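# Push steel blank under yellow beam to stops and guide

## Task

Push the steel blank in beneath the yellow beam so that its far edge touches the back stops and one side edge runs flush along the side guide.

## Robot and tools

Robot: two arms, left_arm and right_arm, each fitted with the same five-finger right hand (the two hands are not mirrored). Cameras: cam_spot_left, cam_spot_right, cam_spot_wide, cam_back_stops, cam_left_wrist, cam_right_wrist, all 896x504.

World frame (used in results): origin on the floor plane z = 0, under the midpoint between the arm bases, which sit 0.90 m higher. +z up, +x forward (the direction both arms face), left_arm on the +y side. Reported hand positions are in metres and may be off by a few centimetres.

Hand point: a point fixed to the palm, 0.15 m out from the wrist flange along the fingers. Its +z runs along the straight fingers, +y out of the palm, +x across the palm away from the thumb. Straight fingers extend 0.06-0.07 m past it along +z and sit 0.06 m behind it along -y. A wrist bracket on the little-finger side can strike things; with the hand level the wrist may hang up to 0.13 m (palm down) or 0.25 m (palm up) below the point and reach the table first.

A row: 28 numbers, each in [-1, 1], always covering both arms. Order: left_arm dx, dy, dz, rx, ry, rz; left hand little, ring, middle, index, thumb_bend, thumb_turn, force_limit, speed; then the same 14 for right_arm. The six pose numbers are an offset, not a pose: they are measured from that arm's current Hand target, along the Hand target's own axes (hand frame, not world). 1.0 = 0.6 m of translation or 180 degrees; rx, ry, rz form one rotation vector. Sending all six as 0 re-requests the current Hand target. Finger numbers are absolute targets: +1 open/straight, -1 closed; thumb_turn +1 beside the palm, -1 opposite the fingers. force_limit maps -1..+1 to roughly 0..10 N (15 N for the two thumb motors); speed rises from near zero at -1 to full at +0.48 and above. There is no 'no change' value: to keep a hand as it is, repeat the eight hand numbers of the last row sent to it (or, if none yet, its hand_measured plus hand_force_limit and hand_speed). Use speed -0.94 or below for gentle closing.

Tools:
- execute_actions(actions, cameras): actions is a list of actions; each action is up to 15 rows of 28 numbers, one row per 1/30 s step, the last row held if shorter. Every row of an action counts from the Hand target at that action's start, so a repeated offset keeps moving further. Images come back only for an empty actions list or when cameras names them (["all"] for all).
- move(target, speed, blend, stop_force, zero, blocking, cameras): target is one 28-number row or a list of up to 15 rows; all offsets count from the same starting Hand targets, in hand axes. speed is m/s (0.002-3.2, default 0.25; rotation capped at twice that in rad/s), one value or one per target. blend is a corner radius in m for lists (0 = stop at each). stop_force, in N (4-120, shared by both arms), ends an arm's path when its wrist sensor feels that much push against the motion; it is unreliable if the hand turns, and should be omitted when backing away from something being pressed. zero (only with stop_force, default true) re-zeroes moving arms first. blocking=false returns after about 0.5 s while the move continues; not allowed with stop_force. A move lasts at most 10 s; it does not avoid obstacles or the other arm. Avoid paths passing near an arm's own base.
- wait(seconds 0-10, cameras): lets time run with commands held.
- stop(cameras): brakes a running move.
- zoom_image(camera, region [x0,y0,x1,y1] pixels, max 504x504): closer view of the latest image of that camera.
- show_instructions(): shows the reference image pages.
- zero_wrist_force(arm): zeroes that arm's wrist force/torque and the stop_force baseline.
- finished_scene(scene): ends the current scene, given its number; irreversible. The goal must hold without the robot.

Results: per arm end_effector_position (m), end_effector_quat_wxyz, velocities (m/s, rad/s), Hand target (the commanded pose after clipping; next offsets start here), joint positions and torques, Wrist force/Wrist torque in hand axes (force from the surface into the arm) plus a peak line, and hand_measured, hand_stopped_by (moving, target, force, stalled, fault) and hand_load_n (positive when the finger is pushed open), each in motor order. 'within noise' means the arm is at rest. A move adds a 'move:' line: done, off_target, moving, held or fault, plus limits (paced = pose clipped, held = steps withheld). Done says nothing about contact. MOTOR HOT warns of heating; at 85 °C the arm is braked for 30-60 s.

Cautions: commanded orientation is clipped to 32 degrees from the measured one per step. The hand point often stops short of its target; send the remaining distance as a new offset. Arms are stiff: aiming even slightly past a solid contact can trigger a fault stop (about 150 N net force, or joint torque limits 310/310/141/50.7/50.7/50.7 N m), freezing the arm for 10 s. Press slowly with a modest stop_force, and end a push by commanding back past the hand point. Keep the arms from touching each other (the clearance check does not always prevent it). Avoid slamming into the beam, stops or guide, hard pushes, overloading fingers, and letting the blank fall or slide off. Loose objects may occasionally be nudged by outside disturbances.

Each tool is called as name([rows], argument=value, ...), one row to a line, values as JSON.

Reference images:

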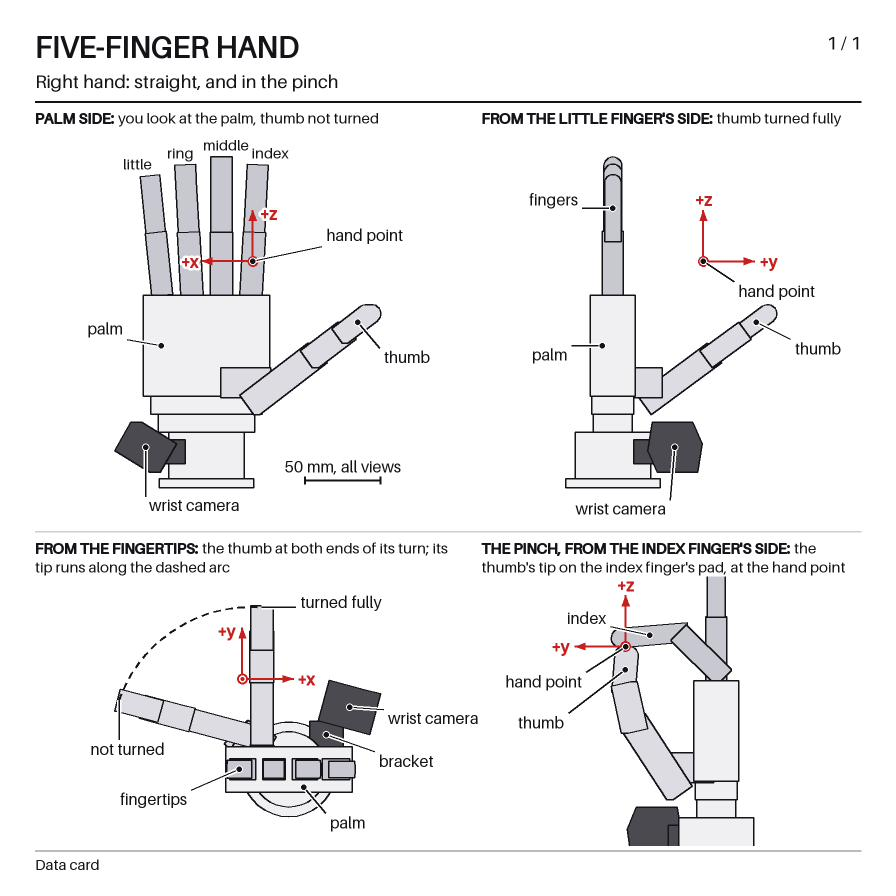

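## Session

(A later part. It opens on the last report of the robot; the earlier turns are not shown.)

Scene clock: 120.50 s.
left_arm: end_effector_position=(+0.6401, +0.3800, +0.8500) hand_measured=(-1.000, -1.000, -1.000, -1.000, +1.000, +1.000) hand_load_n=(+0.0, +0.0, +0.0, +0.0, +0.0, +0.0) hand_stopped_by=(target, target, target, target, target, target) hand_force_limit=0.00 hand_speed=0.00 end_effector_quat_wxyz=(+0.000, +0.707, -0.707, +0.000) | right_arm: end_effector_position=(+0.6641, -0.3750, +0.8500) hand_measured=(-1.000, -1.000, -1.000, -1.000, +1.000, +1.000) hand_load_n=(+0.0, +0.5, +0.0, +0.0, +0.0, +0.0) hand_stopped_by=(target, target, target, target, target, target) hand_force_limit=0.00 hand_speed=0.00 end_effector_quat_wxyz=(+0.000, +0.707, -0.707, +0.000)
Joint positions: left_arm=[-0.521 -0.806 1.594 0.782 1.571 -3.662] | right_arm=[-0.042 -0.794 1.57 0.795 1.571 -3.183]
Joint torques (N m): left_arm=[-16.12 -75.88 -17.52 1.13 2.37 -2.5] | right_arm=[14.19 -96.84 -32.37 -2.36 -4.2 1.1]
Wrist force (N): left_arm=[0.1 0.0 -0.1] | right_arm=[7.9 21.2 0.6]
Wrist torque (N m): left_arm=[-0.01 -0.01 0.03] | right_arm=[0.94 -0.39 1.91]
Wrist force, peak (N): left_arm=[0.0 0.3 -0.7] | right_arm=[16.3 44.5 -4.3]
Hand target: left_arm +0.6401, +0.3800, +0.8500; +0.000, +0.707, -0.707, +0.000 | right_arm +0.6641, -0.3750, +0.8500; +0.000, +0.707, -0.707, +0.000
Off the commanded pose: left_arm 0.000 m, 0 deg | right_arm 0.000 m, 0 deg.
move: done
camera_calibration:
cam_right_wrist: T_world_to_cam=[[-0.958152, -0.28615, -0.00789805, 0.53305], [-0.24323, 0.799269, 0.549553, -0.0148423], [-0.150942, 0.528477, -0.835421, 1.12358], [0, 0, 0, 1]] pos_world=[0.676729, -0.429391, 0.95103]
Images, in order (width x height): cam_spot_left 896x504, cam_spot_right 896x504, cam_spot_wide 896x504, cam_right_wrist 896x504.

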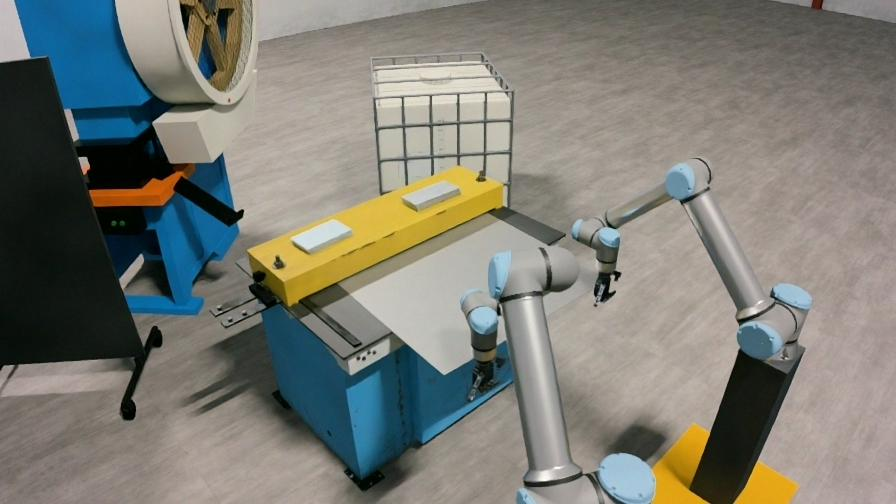

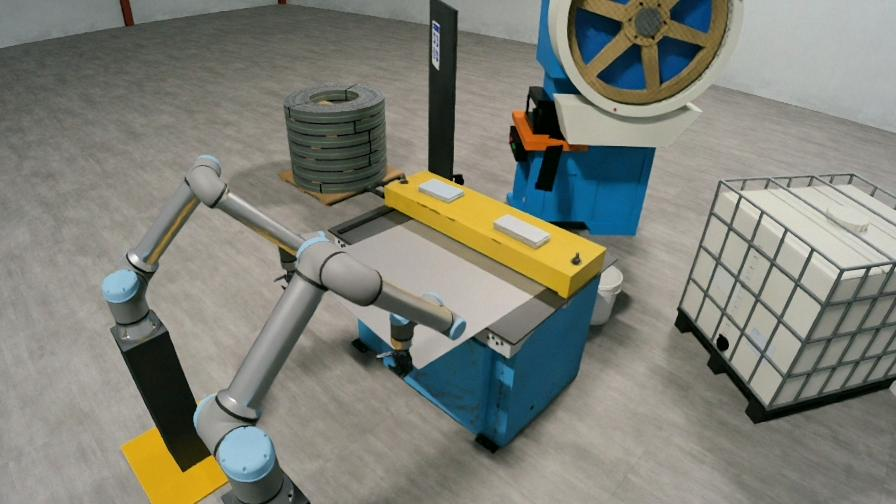

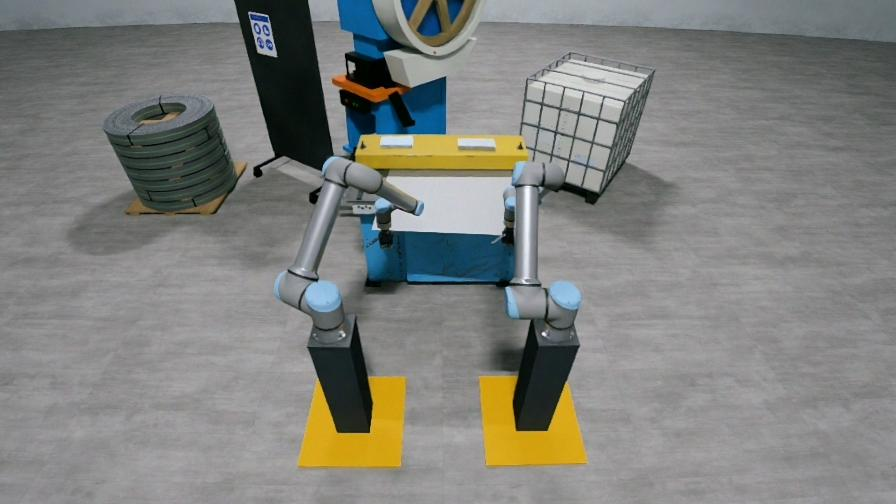

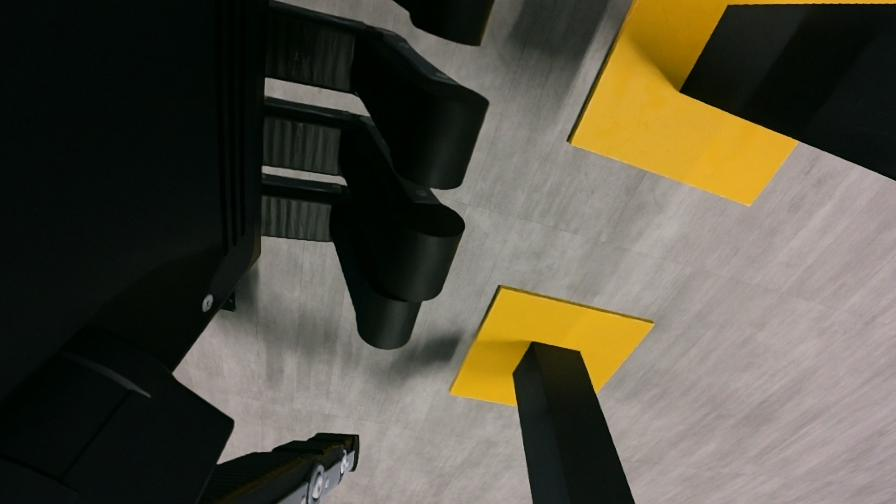

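move(target=[0,0,0, 0,0,0, -1,-1,-1,-1,1,1,0,0, 0,-0.065,0,0,0,0, -1,-1,-1,-1,1,1,0,0], speed=0.05, stop_force=95, cameras=["cam_spot_left","cam_spot_right","cam_spot_wide","cam_back_stops"])

zoom_image(camera="cam_spot_wide", region=[340, 120, 540, 260])

zoom_image(camera="cam_spot_right", region=[320, 180, 620, 380])

Scene clock: 125.37 s.
left_arm: end_effector_position=(+0.6401, +0.3800, +0.8500) hand_measured=(-1.000, -1.000, -1.000, -1.000, +1.000, +1.000) hand_load_n=(+0.0, +0.0, +0.0, +0.0, +0.0, +0.0) hand_stopped_by=(target, target, target, target, target, target) hand_force_limit=0.00 hand_speed=0.00 end_effector_quat_wxyz=(+0.000, +0.707, -0.707, +0.000) | right_arm: end_effector_position=(+0.7031, -0.3750, +0.8500) hand_measured=(-1.000, -1.000, -1.000, -1.000, +1.000, +1.000) hand_load_n=(+0.0, +0.0, +0.0, +0.0, +0.0, +0.0) hand_stopped_by=(target, target, target, target, target, target) hand_force_limit=0.00 hand_speed=0.00 end_effector_quat_wxyz=(+0.000, +0.707, -0.707, +0.000)
Joint positions: left_arm=[-0.521 -0.806 1.594 0.782 1.571 -3.662] | right_arm=[-0.039 -0.747 1.473 0.844 1.571 -3.181]
Joint torques (N m): left_arm=[-16.28 -76.58 -17.33 0.93 2.53 -2.47] | right_arm=[4.44 -99.39 -26.52 1.8 -2.33 0.59]
Wrist force (N): left_arm=[0.1 0.1 -0.1] | right_arm=[7.2 13.5 -0.3]
Wrist torque (N m): left_arm=[0.00 -0.01 0.03] | right_arm=[0.66 -0.37 1.28]
Wrist force, peak (N): left_arm=[-0.1 0.4 -0.8] | right_arm=[18.8 51.6 -6.3]
Hand target: left_arm +0.6401, +0.3800, +0.8500; +0.000, +0.707, -0.707, +0.000 | right_arm +0.7031, -0.3750, +0.8500; +0.000, +0.707, -0.707, +0.000
Off the commanded pose: left_arm 0.000 m, 0 deg | right_arm 0.000 m, 0 deg.
move: done
Images, in order (width x height): cam_spot_left 896x504, cam_spot_right 896x504, cam_spot_wide 896x504, cam_back_stops 896x504.

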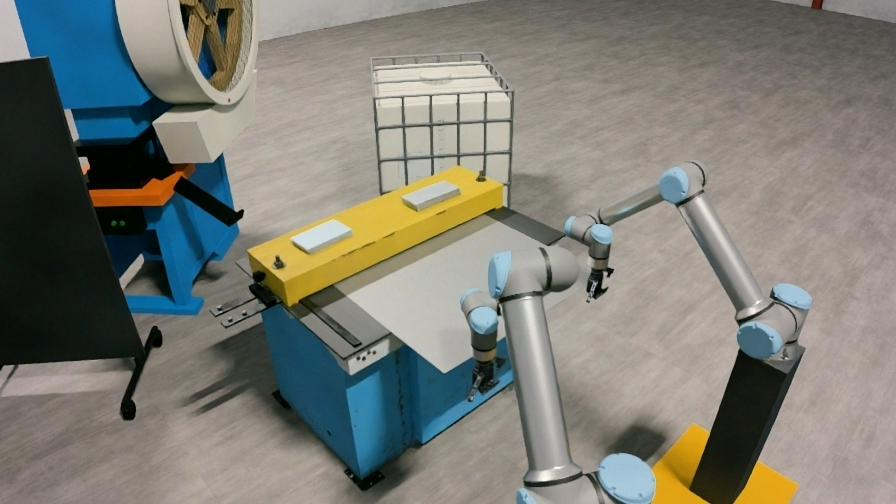

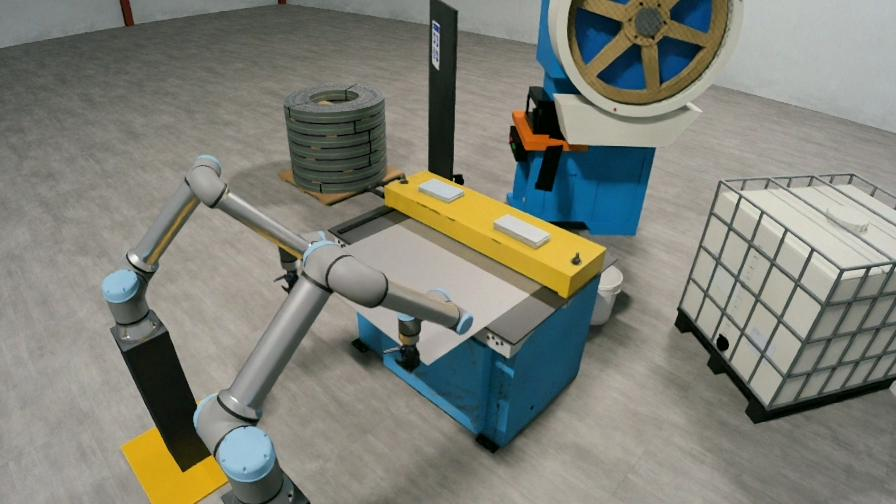

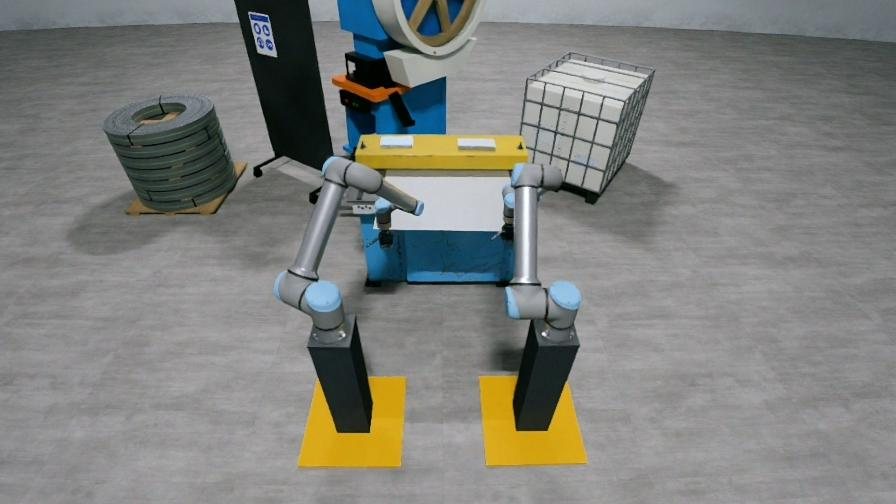

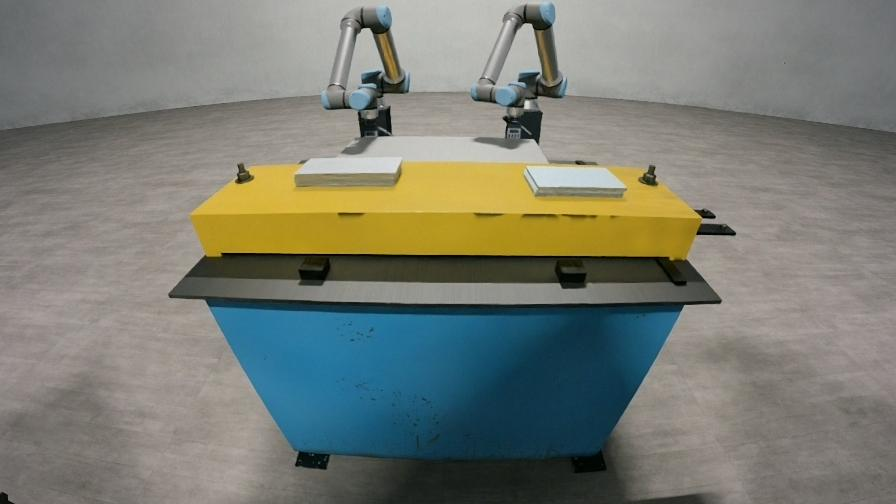

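Scaled by 2.520.

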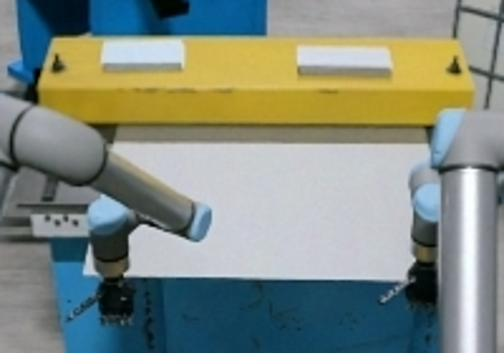

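Scaled by 1.680.

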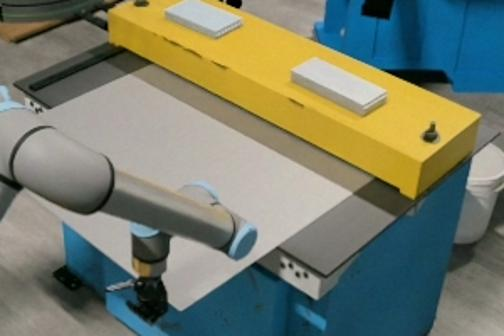

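move([
  [0,0,0, 0,0,0, -1,-1,-1,-1,1,1,0,0, 0,0.1667,0,0,0,0, -1,-1,-1,-1,1,1,0,0],
  [0,0,-0.5833, 0,0,0, -1,-1,-1,-1,1,1,0,0, 0,0.1667,-0.5,0,0,0, -1,-1,-1,-1,1,1,0,0],
  [-0.2,-0.35,-0.5833, 0,0,0.5, -1,-1,-1,-1,1,1,0,0, 0.475,-0.4617,-0.5,0,0,-0.5, -1,-1,-1,-1,1,1,0,0],
], speed=0.5, blend=0.04, cameras=["all"])

Scene clock: 151.03 s.
left_arm: end_effector_position=(+0.8501, +0.5000, +1.1999) hand_measured=(-1.000, -1.000, -1.000, -1.000, +1.000, +1.000) hand_load_n=(+0.0, +0.0, +0.0, +0.0, +0.0, +0.0) hand_stopped_by=(target, target, target, target, target, target) hand_force_limit=0.00 hand_speed=0.00 end_effector_quat_wxyz=(+0.000, +0.000, +1.000, +0.000) | right_arm: end_effector_position=(+0.9801, -0.6601, +1.1499) hand_measured=(-1.000, -1.000, -1.000, -1.000, +1.000, +1.000) hand_load_n=(+0.0, +0.0, +0.0, +0.0, +0.0, +0.0) hand_stopped_by=(target, target, target, target, target, target) hand_force_limit=0.00 hand_speed=0.00 end_effector_quat_wxyz=(+0.000, +1.000, +0.000, +0.000)
Joint positions: left_arm=[-0.346 -0.93 1.115 1.386 1.571 -1.917] | right_arm=[-0.222 -0.46 0.347 1.684 1.571 -4.934]
Joint torques (N m): left_arm=[-16.23 -115.95 -29.11 0.62 -0.73 2.72] | right_arm=[10.58 -100.42 -49.97 3.87 2.88 -3.44]
Wrist force (N): left_arm=[0.2 -0.5 0.1] | right_arm=[-0.2 -1.0 -0.8]
Wrist torque (N m): left_arm=[-0.10 -0.04 0.18] | right_arm=[-0.07 0.04 -0.20]
Wrist force, peak (N): left_arm=[0.1 0.8 -3.8] | right_arm=[7.0 14.0 -0.2]
Hand target: left_arm +0.8501, +0.5000, +1.2000; +0.000, +0.000, +1.000, +0.000 | right_arm +0.9801, -0.6600, +1.1500; +0.000, +1.000, +0.000, +0.000
Off the commanded pose: left_arm 0.000 m, 0 deg | right_arm 0.000 m, 0 deg.
move: done
camera_calibration:
cam_left_wrist: T_world_to_cam=[[-0.295813, 0.954689, -0.0326248, -0.187478], [0.817683, 0.270722, 0.508039, -1.44243], [0.493852, 0.123608, -0.860716, 0.667925], [0, 0, 0, 1]] pos_world=[0.794139, 0.486921, 1.30159]
cam_right_wrist: T_world_to_cam=[[0.286007, -0.958195, -0.0079491, -0.90633], [-0.799238, -0.24312, 0.549647, -0.0182337], [-0.528601, -0.15085, -0.835359, 1.49422], [0, 0, 0, 1]] pos_world=[1.03449, -0.647471, 1.25103]

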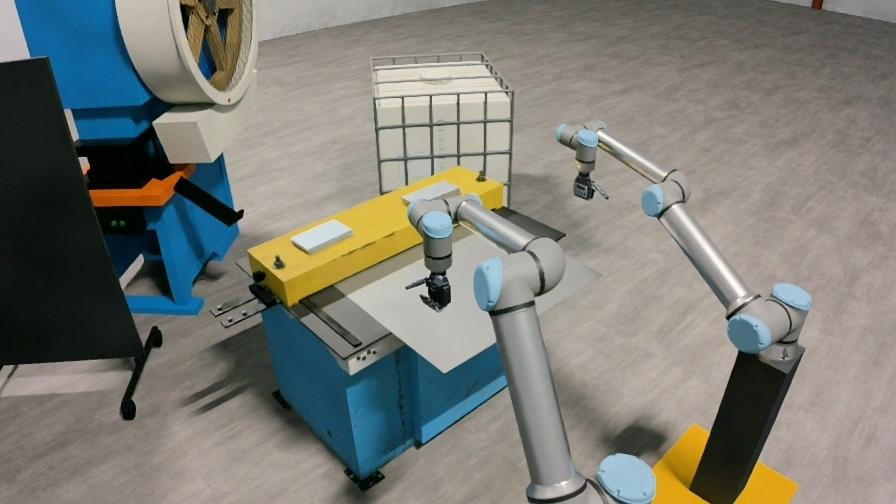

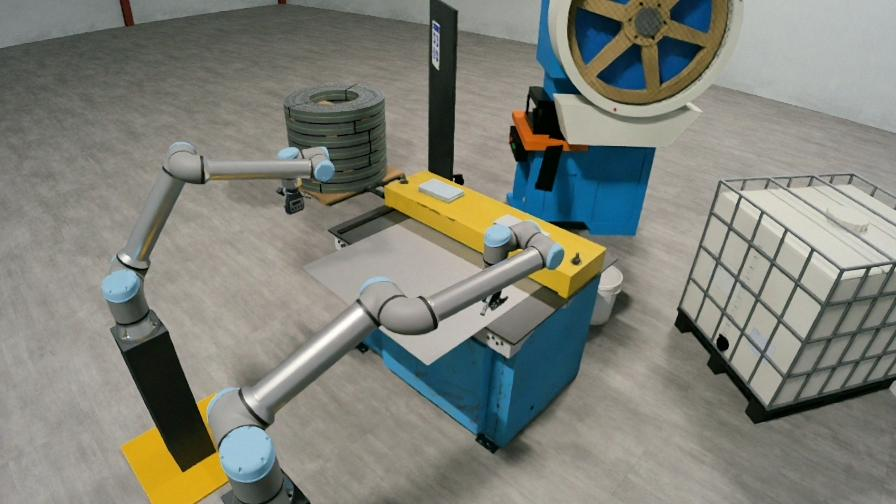

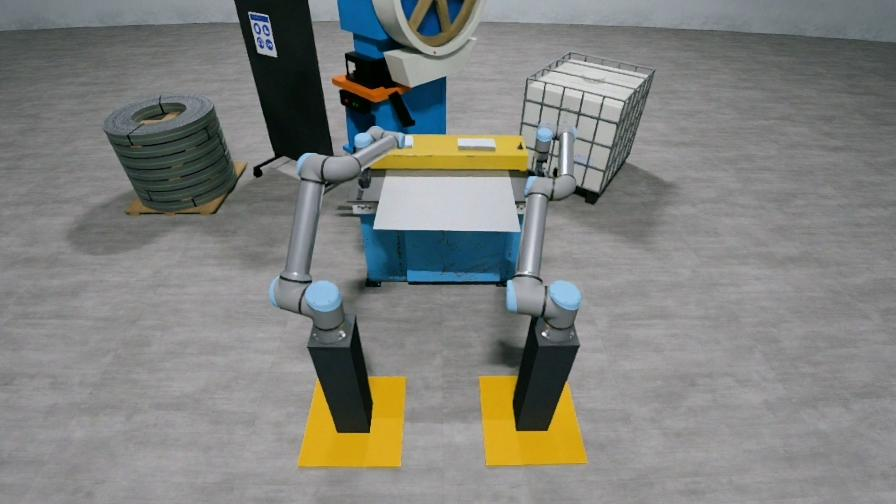

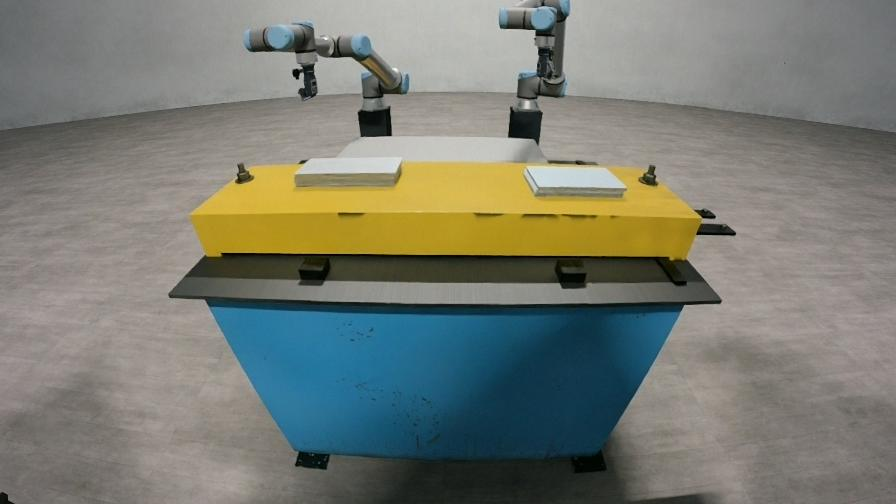

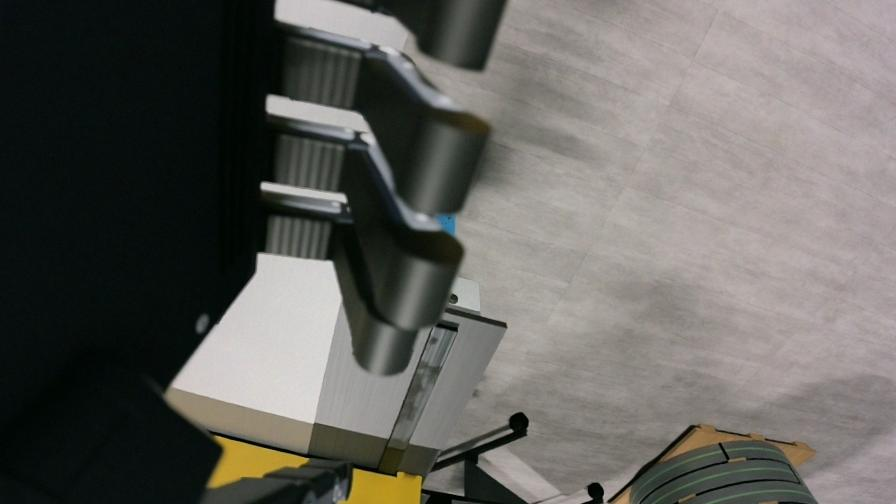

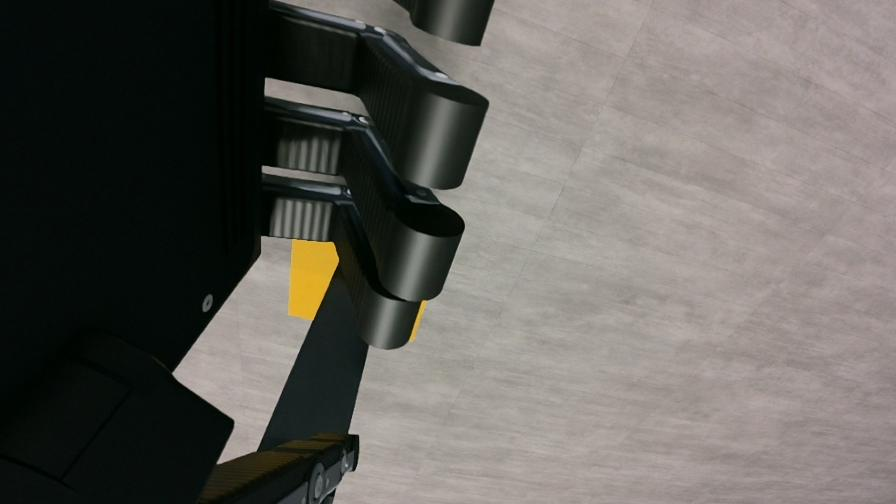

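zoom_image(camera="cam_left_wrist", region=[260, 0, 520, 160])

zoom_image(camera="cam_spot_wide", region=[340, 120, 540, 240])

Scaled by 1.938.

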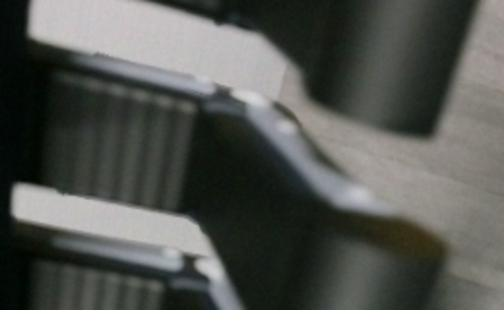

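Scaled by 2.520.

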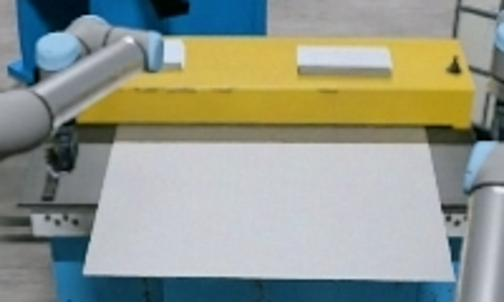

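move(target=[0.35,-1.0,0.083, 0,0,-0.5, -1,-1,-1,-1,1,1,0,0, 0,0,0.5,0,0,0, -1,-1,-1,-1,1,1,0,0], speed=0.4, cameras=["cam_spot_right","cam_spot_wide"])

Scene clock: 166.10 s.
left_arm: end_effector_position=(+0.6401, -0.0999, +1.1501) hand_measured=(-1.000, -1.000, -1.000, -1.000, +1.000, +1.000) hand_load_n=(+0.0, +0.0, +0.0, +0.0, +0.0, +0.0) hand_stopped_by=(target, target, target, target, target, target) hand_force_limit=0.00 hand_speed=0.00 end_effector_quat_wxyz=(+0.000, +0.707, -0.707, +0.000) | right_arm: end_effector_position=(+0.9801, -0.6600, +0.8500) hand_measured=(-1.000, -1.000, -1.000, -1.000, +1.000, +1.000) hand_load_n=(+0.0, +0.0, +0.0, +0.0, +0.0, +0.0) hand_stopped_by=(target, target, target, target, target, target) hand_force_limit=0.00 hand_speed=0.00 end_effector_quat_wxyz=(+0.000, +1.000, +0.000, +0.000)
Joint positions: left_arm=[-0.951 -0.589 0.596 1.564 1.571 -4.092] | right_arm=[-0.222 -0.358 0.675 1.254 1.571 -4.935]
Joint torques (N m): left_arm=[-2.76 -125.92 -43.71 1.98 0.08 -2.43] | right_arm=[-9.3 -115.74 -50.15 6.37 -1.78 -3.6]
Wrist force (N): left_arm=[0.0 -0.1 -0.2] | right_arm=[-0.2 -0.6 -0.7]
Wrist torque (N m): left_arm=[-0.01 -0.01 0.06] | right_arm=[-0.04 0.01 -0.12]
Wrist force, peak (N): left_arm=[-0.3 2.2 -0.4] | right_arm=[-0.4 -0.7 -2.1]
Hand target: left_arm +0.6401, -0.1000, +1.1502; +0.000, +0.707, -0.707, +0.000 | right_arm +0.9801, -0.6600, +0.8500; +0.000, +1.000, +0.000, +0.000
Off the commanded pose: left_arm 0.000 m, 0 deg | right_arm 0.000 m, 0 deg.
move: done
Images, in order (width x height): cam_spot_right 896x504, cam_spot_wide 896x504.

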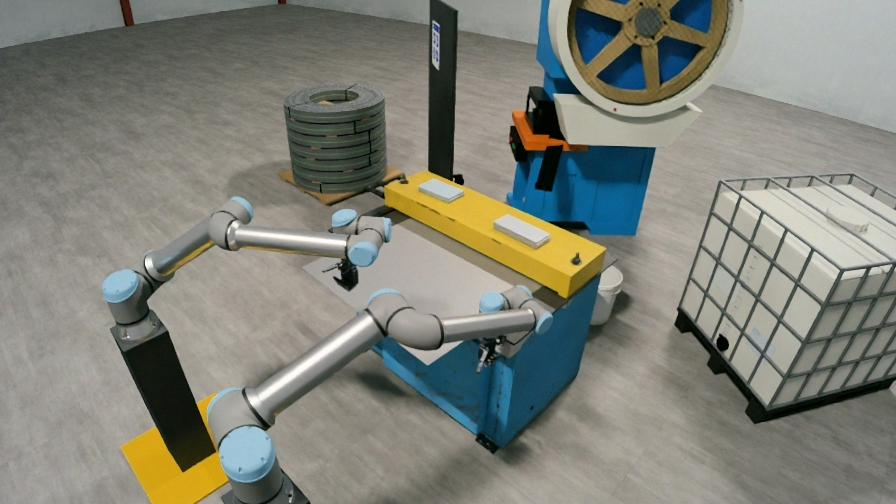

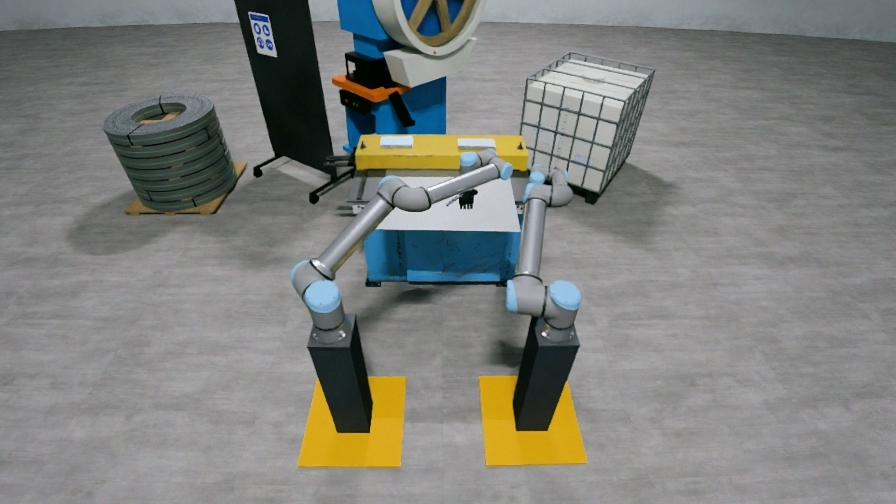

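move(target=[0.1667,0,0.5, 0,0,0, -1,-1,-1,-1,1,1,0,0, 0,-0.1167,0,0,0,0, -1,-1,-1,-1,1,1,0,0], speed=0.3)

move(target=[0,0,0, 0,0,0, -1,-1,-1,-1,1,1,0,0, 0,-0.1,0,0,0,0, -1,-1,-1,-1,1,1,0,0], speed=0.05, stop_force=90, cameras=["cam_spot_left","cam_spot_right","cam_spot_wide"])

zoom_image(camera="cam_spot_wide", region=[340, 120, 540, 240])

Scene clock: 170.87 s.
left_arm: end_effector_position=(+0.6394, -0.1535, +0.9881) hand_measured=(-1.000, -1.000, -1.000, -1.000, +1.000, +1.000) hand_load_n=(+0.0, +0.0, +0.0, +0.0, +0.0, +0.0) hand_stopped_by=(target, target, target, target, target, target) hand_force_limit=0.00 hand_speed=0.00 end_effector_quat_wxyz=(+0.000, +0.707, -0.707, +0.000) | right_arm: end_effector_position=(+0.9801, -0.6242, +0.8500) hand_measured=(-1.000, -1.000, -1.000, -1.000, +1.000, +1.000) hand_load_n=(+0.5, +0.0, +0.0, +0.0, -0.5, +0.0) hand_stopped_by=(target, target, target, target, target, target) hand_force_limit=0.00 hand_speed=0.00 end_effector_quat_wxyz=(+0.000, +1.000, +0.000, +0.000)
Joint positions: left_arm=[-0.982 -0.441 0.594 1.418 1.571 -4.124] | right_arm=[-0.187 -0.361 0.681 1.251 1.571 -4.899]
Joint torques (N m): left_arm=[9.45 -134.82 -32.09 5.4 1.57 0.85] | right_arm=[-10.27 -119.32 -28.7 1.36 -1.27 0.36]
Wrist force (N): left_arm=[0.4 -0.2 -0.1] | right_arm=[-0.3 -0.6 -0.8]
Wrist torque (N m): left_arm=[-0.03 -0.09 0.29] | right_arm=[-0.04 0.03 -0.28]
Wrist force, peak (N): left_arm=[4.5 0.6 15.2] | right_arm=[-0.1 -4.1 -0.8]
Hand target: left_arm +0.6395, -0.1534, +0.9880; +0.000, +0.707, -0.707, +0.000 (not the last commanded pose) | right_arm +0.9801, -0.6243, +0.8500; +0.000, +1.000, +0.000, +0.000 (not the last commanded pose)
Off the commanded pose: left_arm 0.146 m, 0 deg | right_arm 0.034 m, 0 deg.
move: held (left_arm, right_arm; a check stopped the path); limits=held
pose unreachable (left arm): on one or more control steps of this call, first in action 0 (counted from 0), this arm could not follow its commanded pose, so it was not sent that pose on those steps. It may still have moved: this result reports where it is.
cause: moving toward the commanded pose would bring a part of the arm too close to another arm (a part of this arm just beyond joint 3 (elbow) and a part of the right arm just beyond its joint 2 (shoulder lift), at the place that arm was heading or pushing toward when its own hold began).
pose unreachable (right arm): on one or more control steps of this call, first in action 0 (counted from 0), this arm could not follow its commanded pose, so it was not sent that pose on those steps. It may still have moved: this result reports where it is.
cause: moving toward the commanded pose would bring a part of the arm too close to another arm (a part of this arm just beyond joint 2 (shoulder lift) and a part of the left arm just beyond its joint 3 (elbow), along the way the arms are being sent, or toward where that arm still pushes).

Scene clock: 172.13 s.
left_arm: end_effector_position=(+0.6395, -0.1534, +0.9880) hand_measured=(-1.000, -1.000, -1.000, -1.000, +1.000, +1.000) hand_load_n=(+0.0, +0.0, +0.0, +0.5, +0.0, +0.0) hand_stopped_by=(target, target, target, target, target, target) hand_force_limit=0.00 hand_speed=0.00 end_effector_quat_wxyz=(+0.000, +0.707, -0.707, +0.000) | right_arm: end_effector_position=(+0.9801, -0.6180, +0.8500) hand_measured=(-1.000, -1.000, -1.000, -1.000, +1.000, +1.000) hand_load_n=(+0.0, +0.0, +0.0, +0.0, +0.0, +0.0) hand_stopped_by=(target, target, target, target, target, target) hand_force_limit=0.00 hand_speed=0.00 end_effector_quat_wxyz=(+0.000, +1.000, +0.000, +0.000)
Joint positions: left_arm=[-0.982 -0.441 0.594 1.418 1.571 -4.124] | right_arm=[-0.181 -0.361 0.681 1.251 1.571 -4.893]
Joint torques (N m): left_arm=[14.21 -109.16 -29.19 5.48 0.84 1.42] | right_arm=[-11.77 -119.4 -29.73 1.5 -1.11 -2.47]
Wrist force (N): left_arm=[0.3 -0.1 -0.2] | right_arm=[-0.4 -0.8 -0.8]
Wrist torque (N m): left_arm=[-0.01 -0.05 0.29] | right_arm=[-0.07 0.05 -0.29]
Wrist force, peak (N): left_arm=[0.1 -0.5 -0.3] | right_arm=[-0.4 -3.7 -0.9]
Hand target: left_arm +0.6395, -0.1534, +0.9880; +0.000, +0.707, -0.707, +0.000 | right_arm +0.9801, -0.6180, +0.8500; +0.000, +1.000, +0.000, +0.000 (not the last commanded pose)
Off the commanded pose: left_arm 0.000 m, 0 deg | right_arm 0.054 m, 0 deg.
move: held (right_arm; a check stopped the path); limits=held
pose unreachable (right arm): on one or more control steps of this call, first in action 0 (counted from 0), this arm could not follow its commanded pose, so it was not sent that pose on those steps. It may still have moved: this result reports where it is.
cause: moving toward the commanded pose would bring a part of the arm too close to another arm (a part of this arm just beyond joint 2 (shoulder lift) and a part of the left arm just beyond its joint 3 (elbow), 5 mm apart when this arm was first held).
Images, in order (width x height): cam_spot_left 896x504, cam_spot_right 896x504, cam_spot_wide 896x504.

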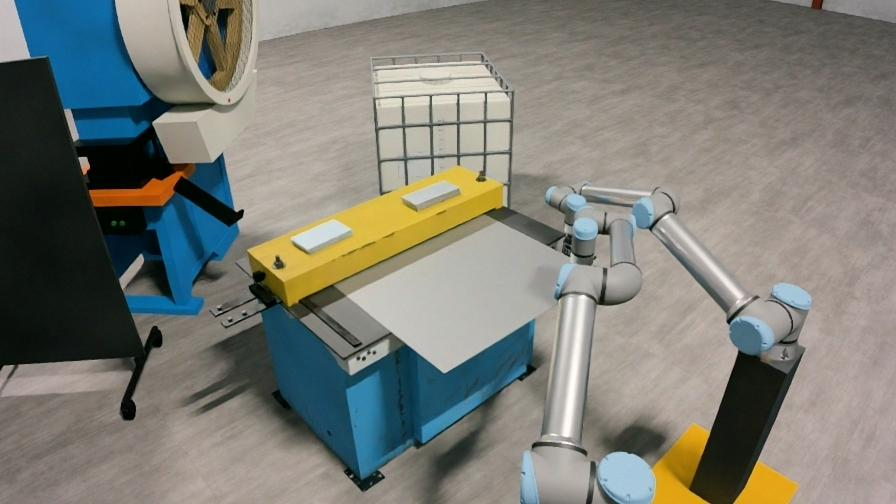

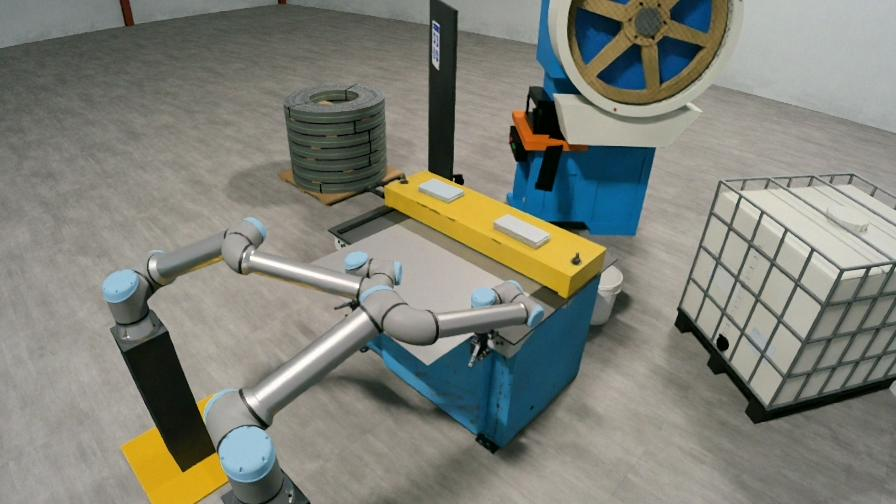

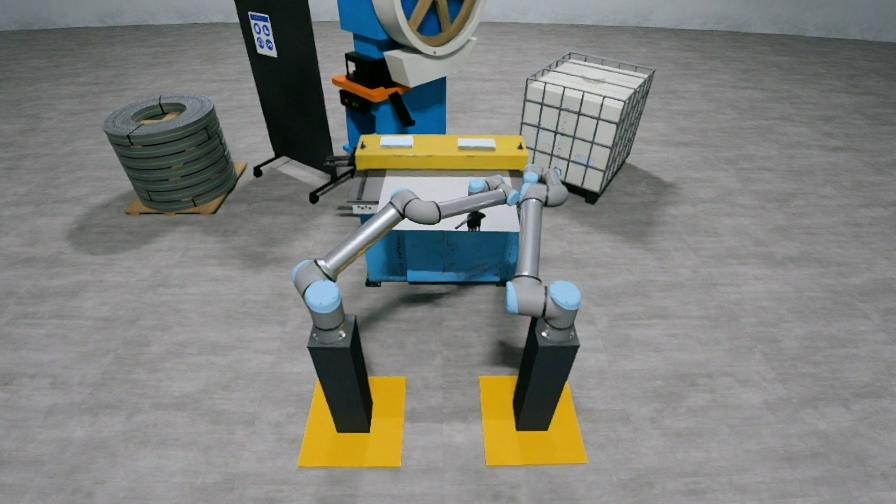

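Scaled by 2.520.

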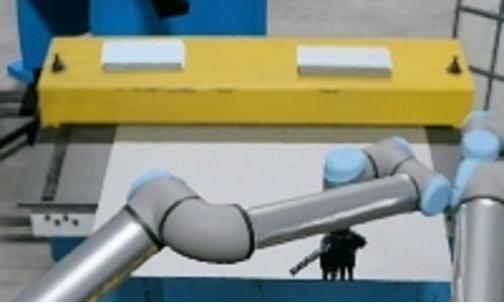

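move(target=[-1.0,-0.333,-0.35, 0,0,0.5, 1,1,1,1,1,1,0,0, 0,0,0,0,0,0, -1,-1,-1,-1,1,1,0,0], speed=0.4)

move(target=[0,0,0, 0,0,0, 1,1,1,1,1,1,0,0, 0,-0.16,0,0,0,0, -1,-1,-1,-1,1,1,0,0], speed=0.05, stop_force=90, cameras=["cam_spot_left","cam_spot_right","cam_spot_wide","cam_left_wrist"])

zoom_image(camera="cam_spot_wide", region=[340, 120, 540, 240])

Scene clock: 187.53 s.
left_arm: end_effector_position=(+0.8393, +0.4465, +1.1981) hand_measured=(+1.000, +1.000, +1.000, +1.000, +1.000, +1.000) hand_load_n=(+0.0, +0.0, +0.0, +0.0, +0.0, +0.0) hand_stopped_by=(target, target, target, target, target, target) hand_force_limit=0.00 hand_speed=0.00 end_effector_quat_wxyz=(+0.000, +0.000, +1.000, +0.000) | right_arm: end_effector_position=(+0.9801, -0.6180, +0.8500) hand_measured=(-1.000, -1.000, -1.000, -1.000, +1.000, +1.000) hand_load_n=(+0.0, +0.0, +0.0, +0.0, +0.0, +0.0) hand_stopped_by=(target, target, target, target, target, target) hand_force_limit=0.00 hand_speed=0.00 end_effector_quat_wxyz=(+0.000, +1.000, +0.000, +0.000)
Joint positions: left_arm=[-0.412 -0.933 1.123 1.381 1.571 -1.983] | right_arm=[-0.181 -0.361 0.681 1.251 1.571 -4.893]
Joint torques (N m): left_arm=[11.51 -80.9 -29.17 0.97 -0.65 3.26] | right_arm=[-12.47 -107.64 -48.9 3.58 -1.14 -2.54]
Wrist force (N): left_arm=[0.4 -0.3 0.0] | right_arm=[-0.4 -0.5 -1.0]
Wrist torque (N m): left_arm=[-0.07 -0.09 0.14] | right_arm=[-0.02 0.06 -0.28]
Wrist force, peak (N): left_arm=[0.2 2.3 -0.8] | right_arm=[-0.2 -0.9 -1.3]
Hand target: left_arm +0.8393, +0.4466, +1.1980; +0.000, +0.000, +1.000, +0.000 | right_arm +0.9801, -0.6180, +0.8500; +0.000, +1.000, +0.000, +0.000
Off the commanded pose: left_arm 0.000 m, 0 deg | right_arm 0.000 m, 0 deg.
move: done

Scene clock: 190.83 s.
left_arm: end_effector_position=(+0.8393, +0.4466, +1.1980) hand_measured=(+1.000, +1.000, +1.000, +1.000, +1.000, +1.000) hand_load_n=(+0.0, +0.0, +0.0, +0.0, +0.0, +0.0) hand_stopped_by=(target, target, target, target, target, target) hand_force_limit=0.00 hand_speed=0.00 end_effector_quat_wxyz=(+0.000, +0.000, +1.000, +0.000) | right_arm: end_effector_position=(+0.9801, -0.5220, +0.8500) hand_measured=(-1.000, -1.000, -1.000, -1.000, +1.000, +1.000) hand_load_n=(+0.0, +0.0, +0.0, +0.0, +0.0, +0.0) hand_stopped_by=(target, target, target, target, target, target) hand_force_limit=0.00 hand_speed=0.00 end_effector_quat_wxyz=(+0.000, +1.000, +0.000, +0.000)
Joint positions: left_arm=[-0.412 -0.933 1.123 1.381 1.571 -1.983] | right_arm=[-0.085 -0.351 0.661 1.261 1.571 -4.798]
Joint torques (N m): left_arm=[13.65 -81.22 -28.88 1.03 -2.26 2.92] | right_arm=[6.97 -121.68 -29.15 -0.11 -1.89 -4.73]
Wrist force (N): left_arm=[0.3 -0.4 0.0] | right_arm=[-9.1 18.7 -4.0]
Wrist torque (N m): left_arm=[-0.09 -0.07 0.10] | right_arm=[1.16 0.72 0.60]
Wrist force, peak (N): left_arm=[0.8 -0.4 -0.2] | right_arm=[-17.3 62.5 -3.9]
Hand target: left_arm +0.8393, +0.4466, +1.1980; +0.000, +0.000, +1.000, +0.000 | right_arm +0.9801, -0.5220, +0.8500; +0.000, +1.000, +0.000, +0.000
Off the commanded pose: left_arm 0.000 m, 0 deg | right_arm 0.000 m, 0 deg.
move: done
camera_calibration:
cam_left_wrist: T_world_to_cam=[[-0.295614, 0.954749, -0.0326487, -0.139908], [0.81768, 0.27055, 0.508136, -1.41818], [0.493976, 0.123516, -0.860658, 0.678005], [0, 0, 0, 1]] pos_world=[0.783338, 0.433521, 1.29959]
Images, in order (width x height): cam_spot_left 896x504, cam_spot_right 896x504, cam_spot_wide 896x504, cam_left_wrist 896x504.

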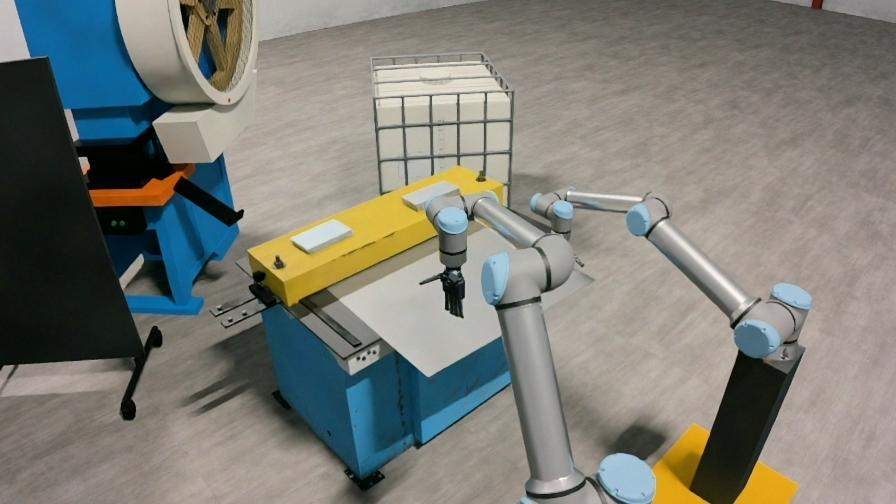

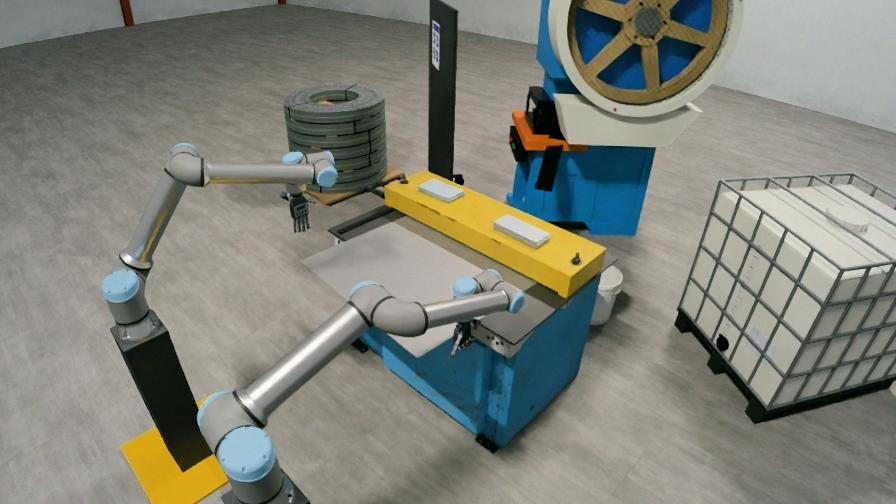

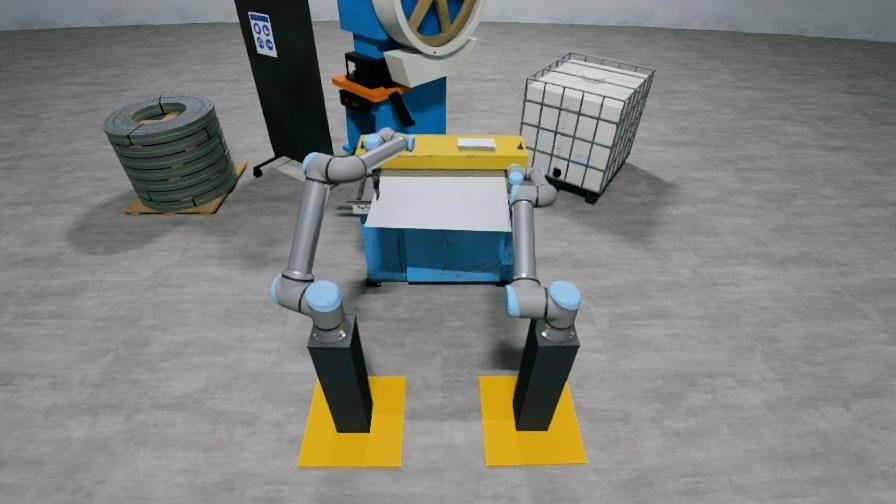

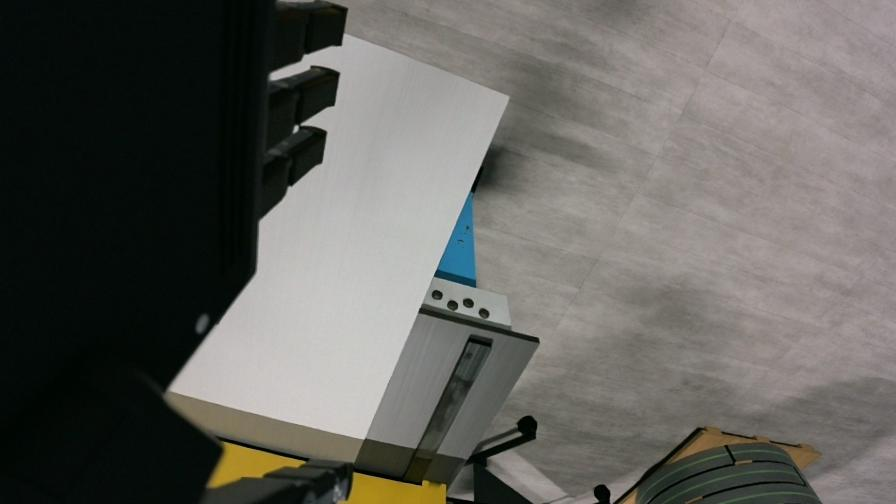

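Scaled by 2.520.

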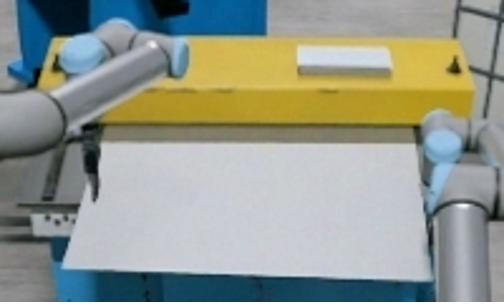

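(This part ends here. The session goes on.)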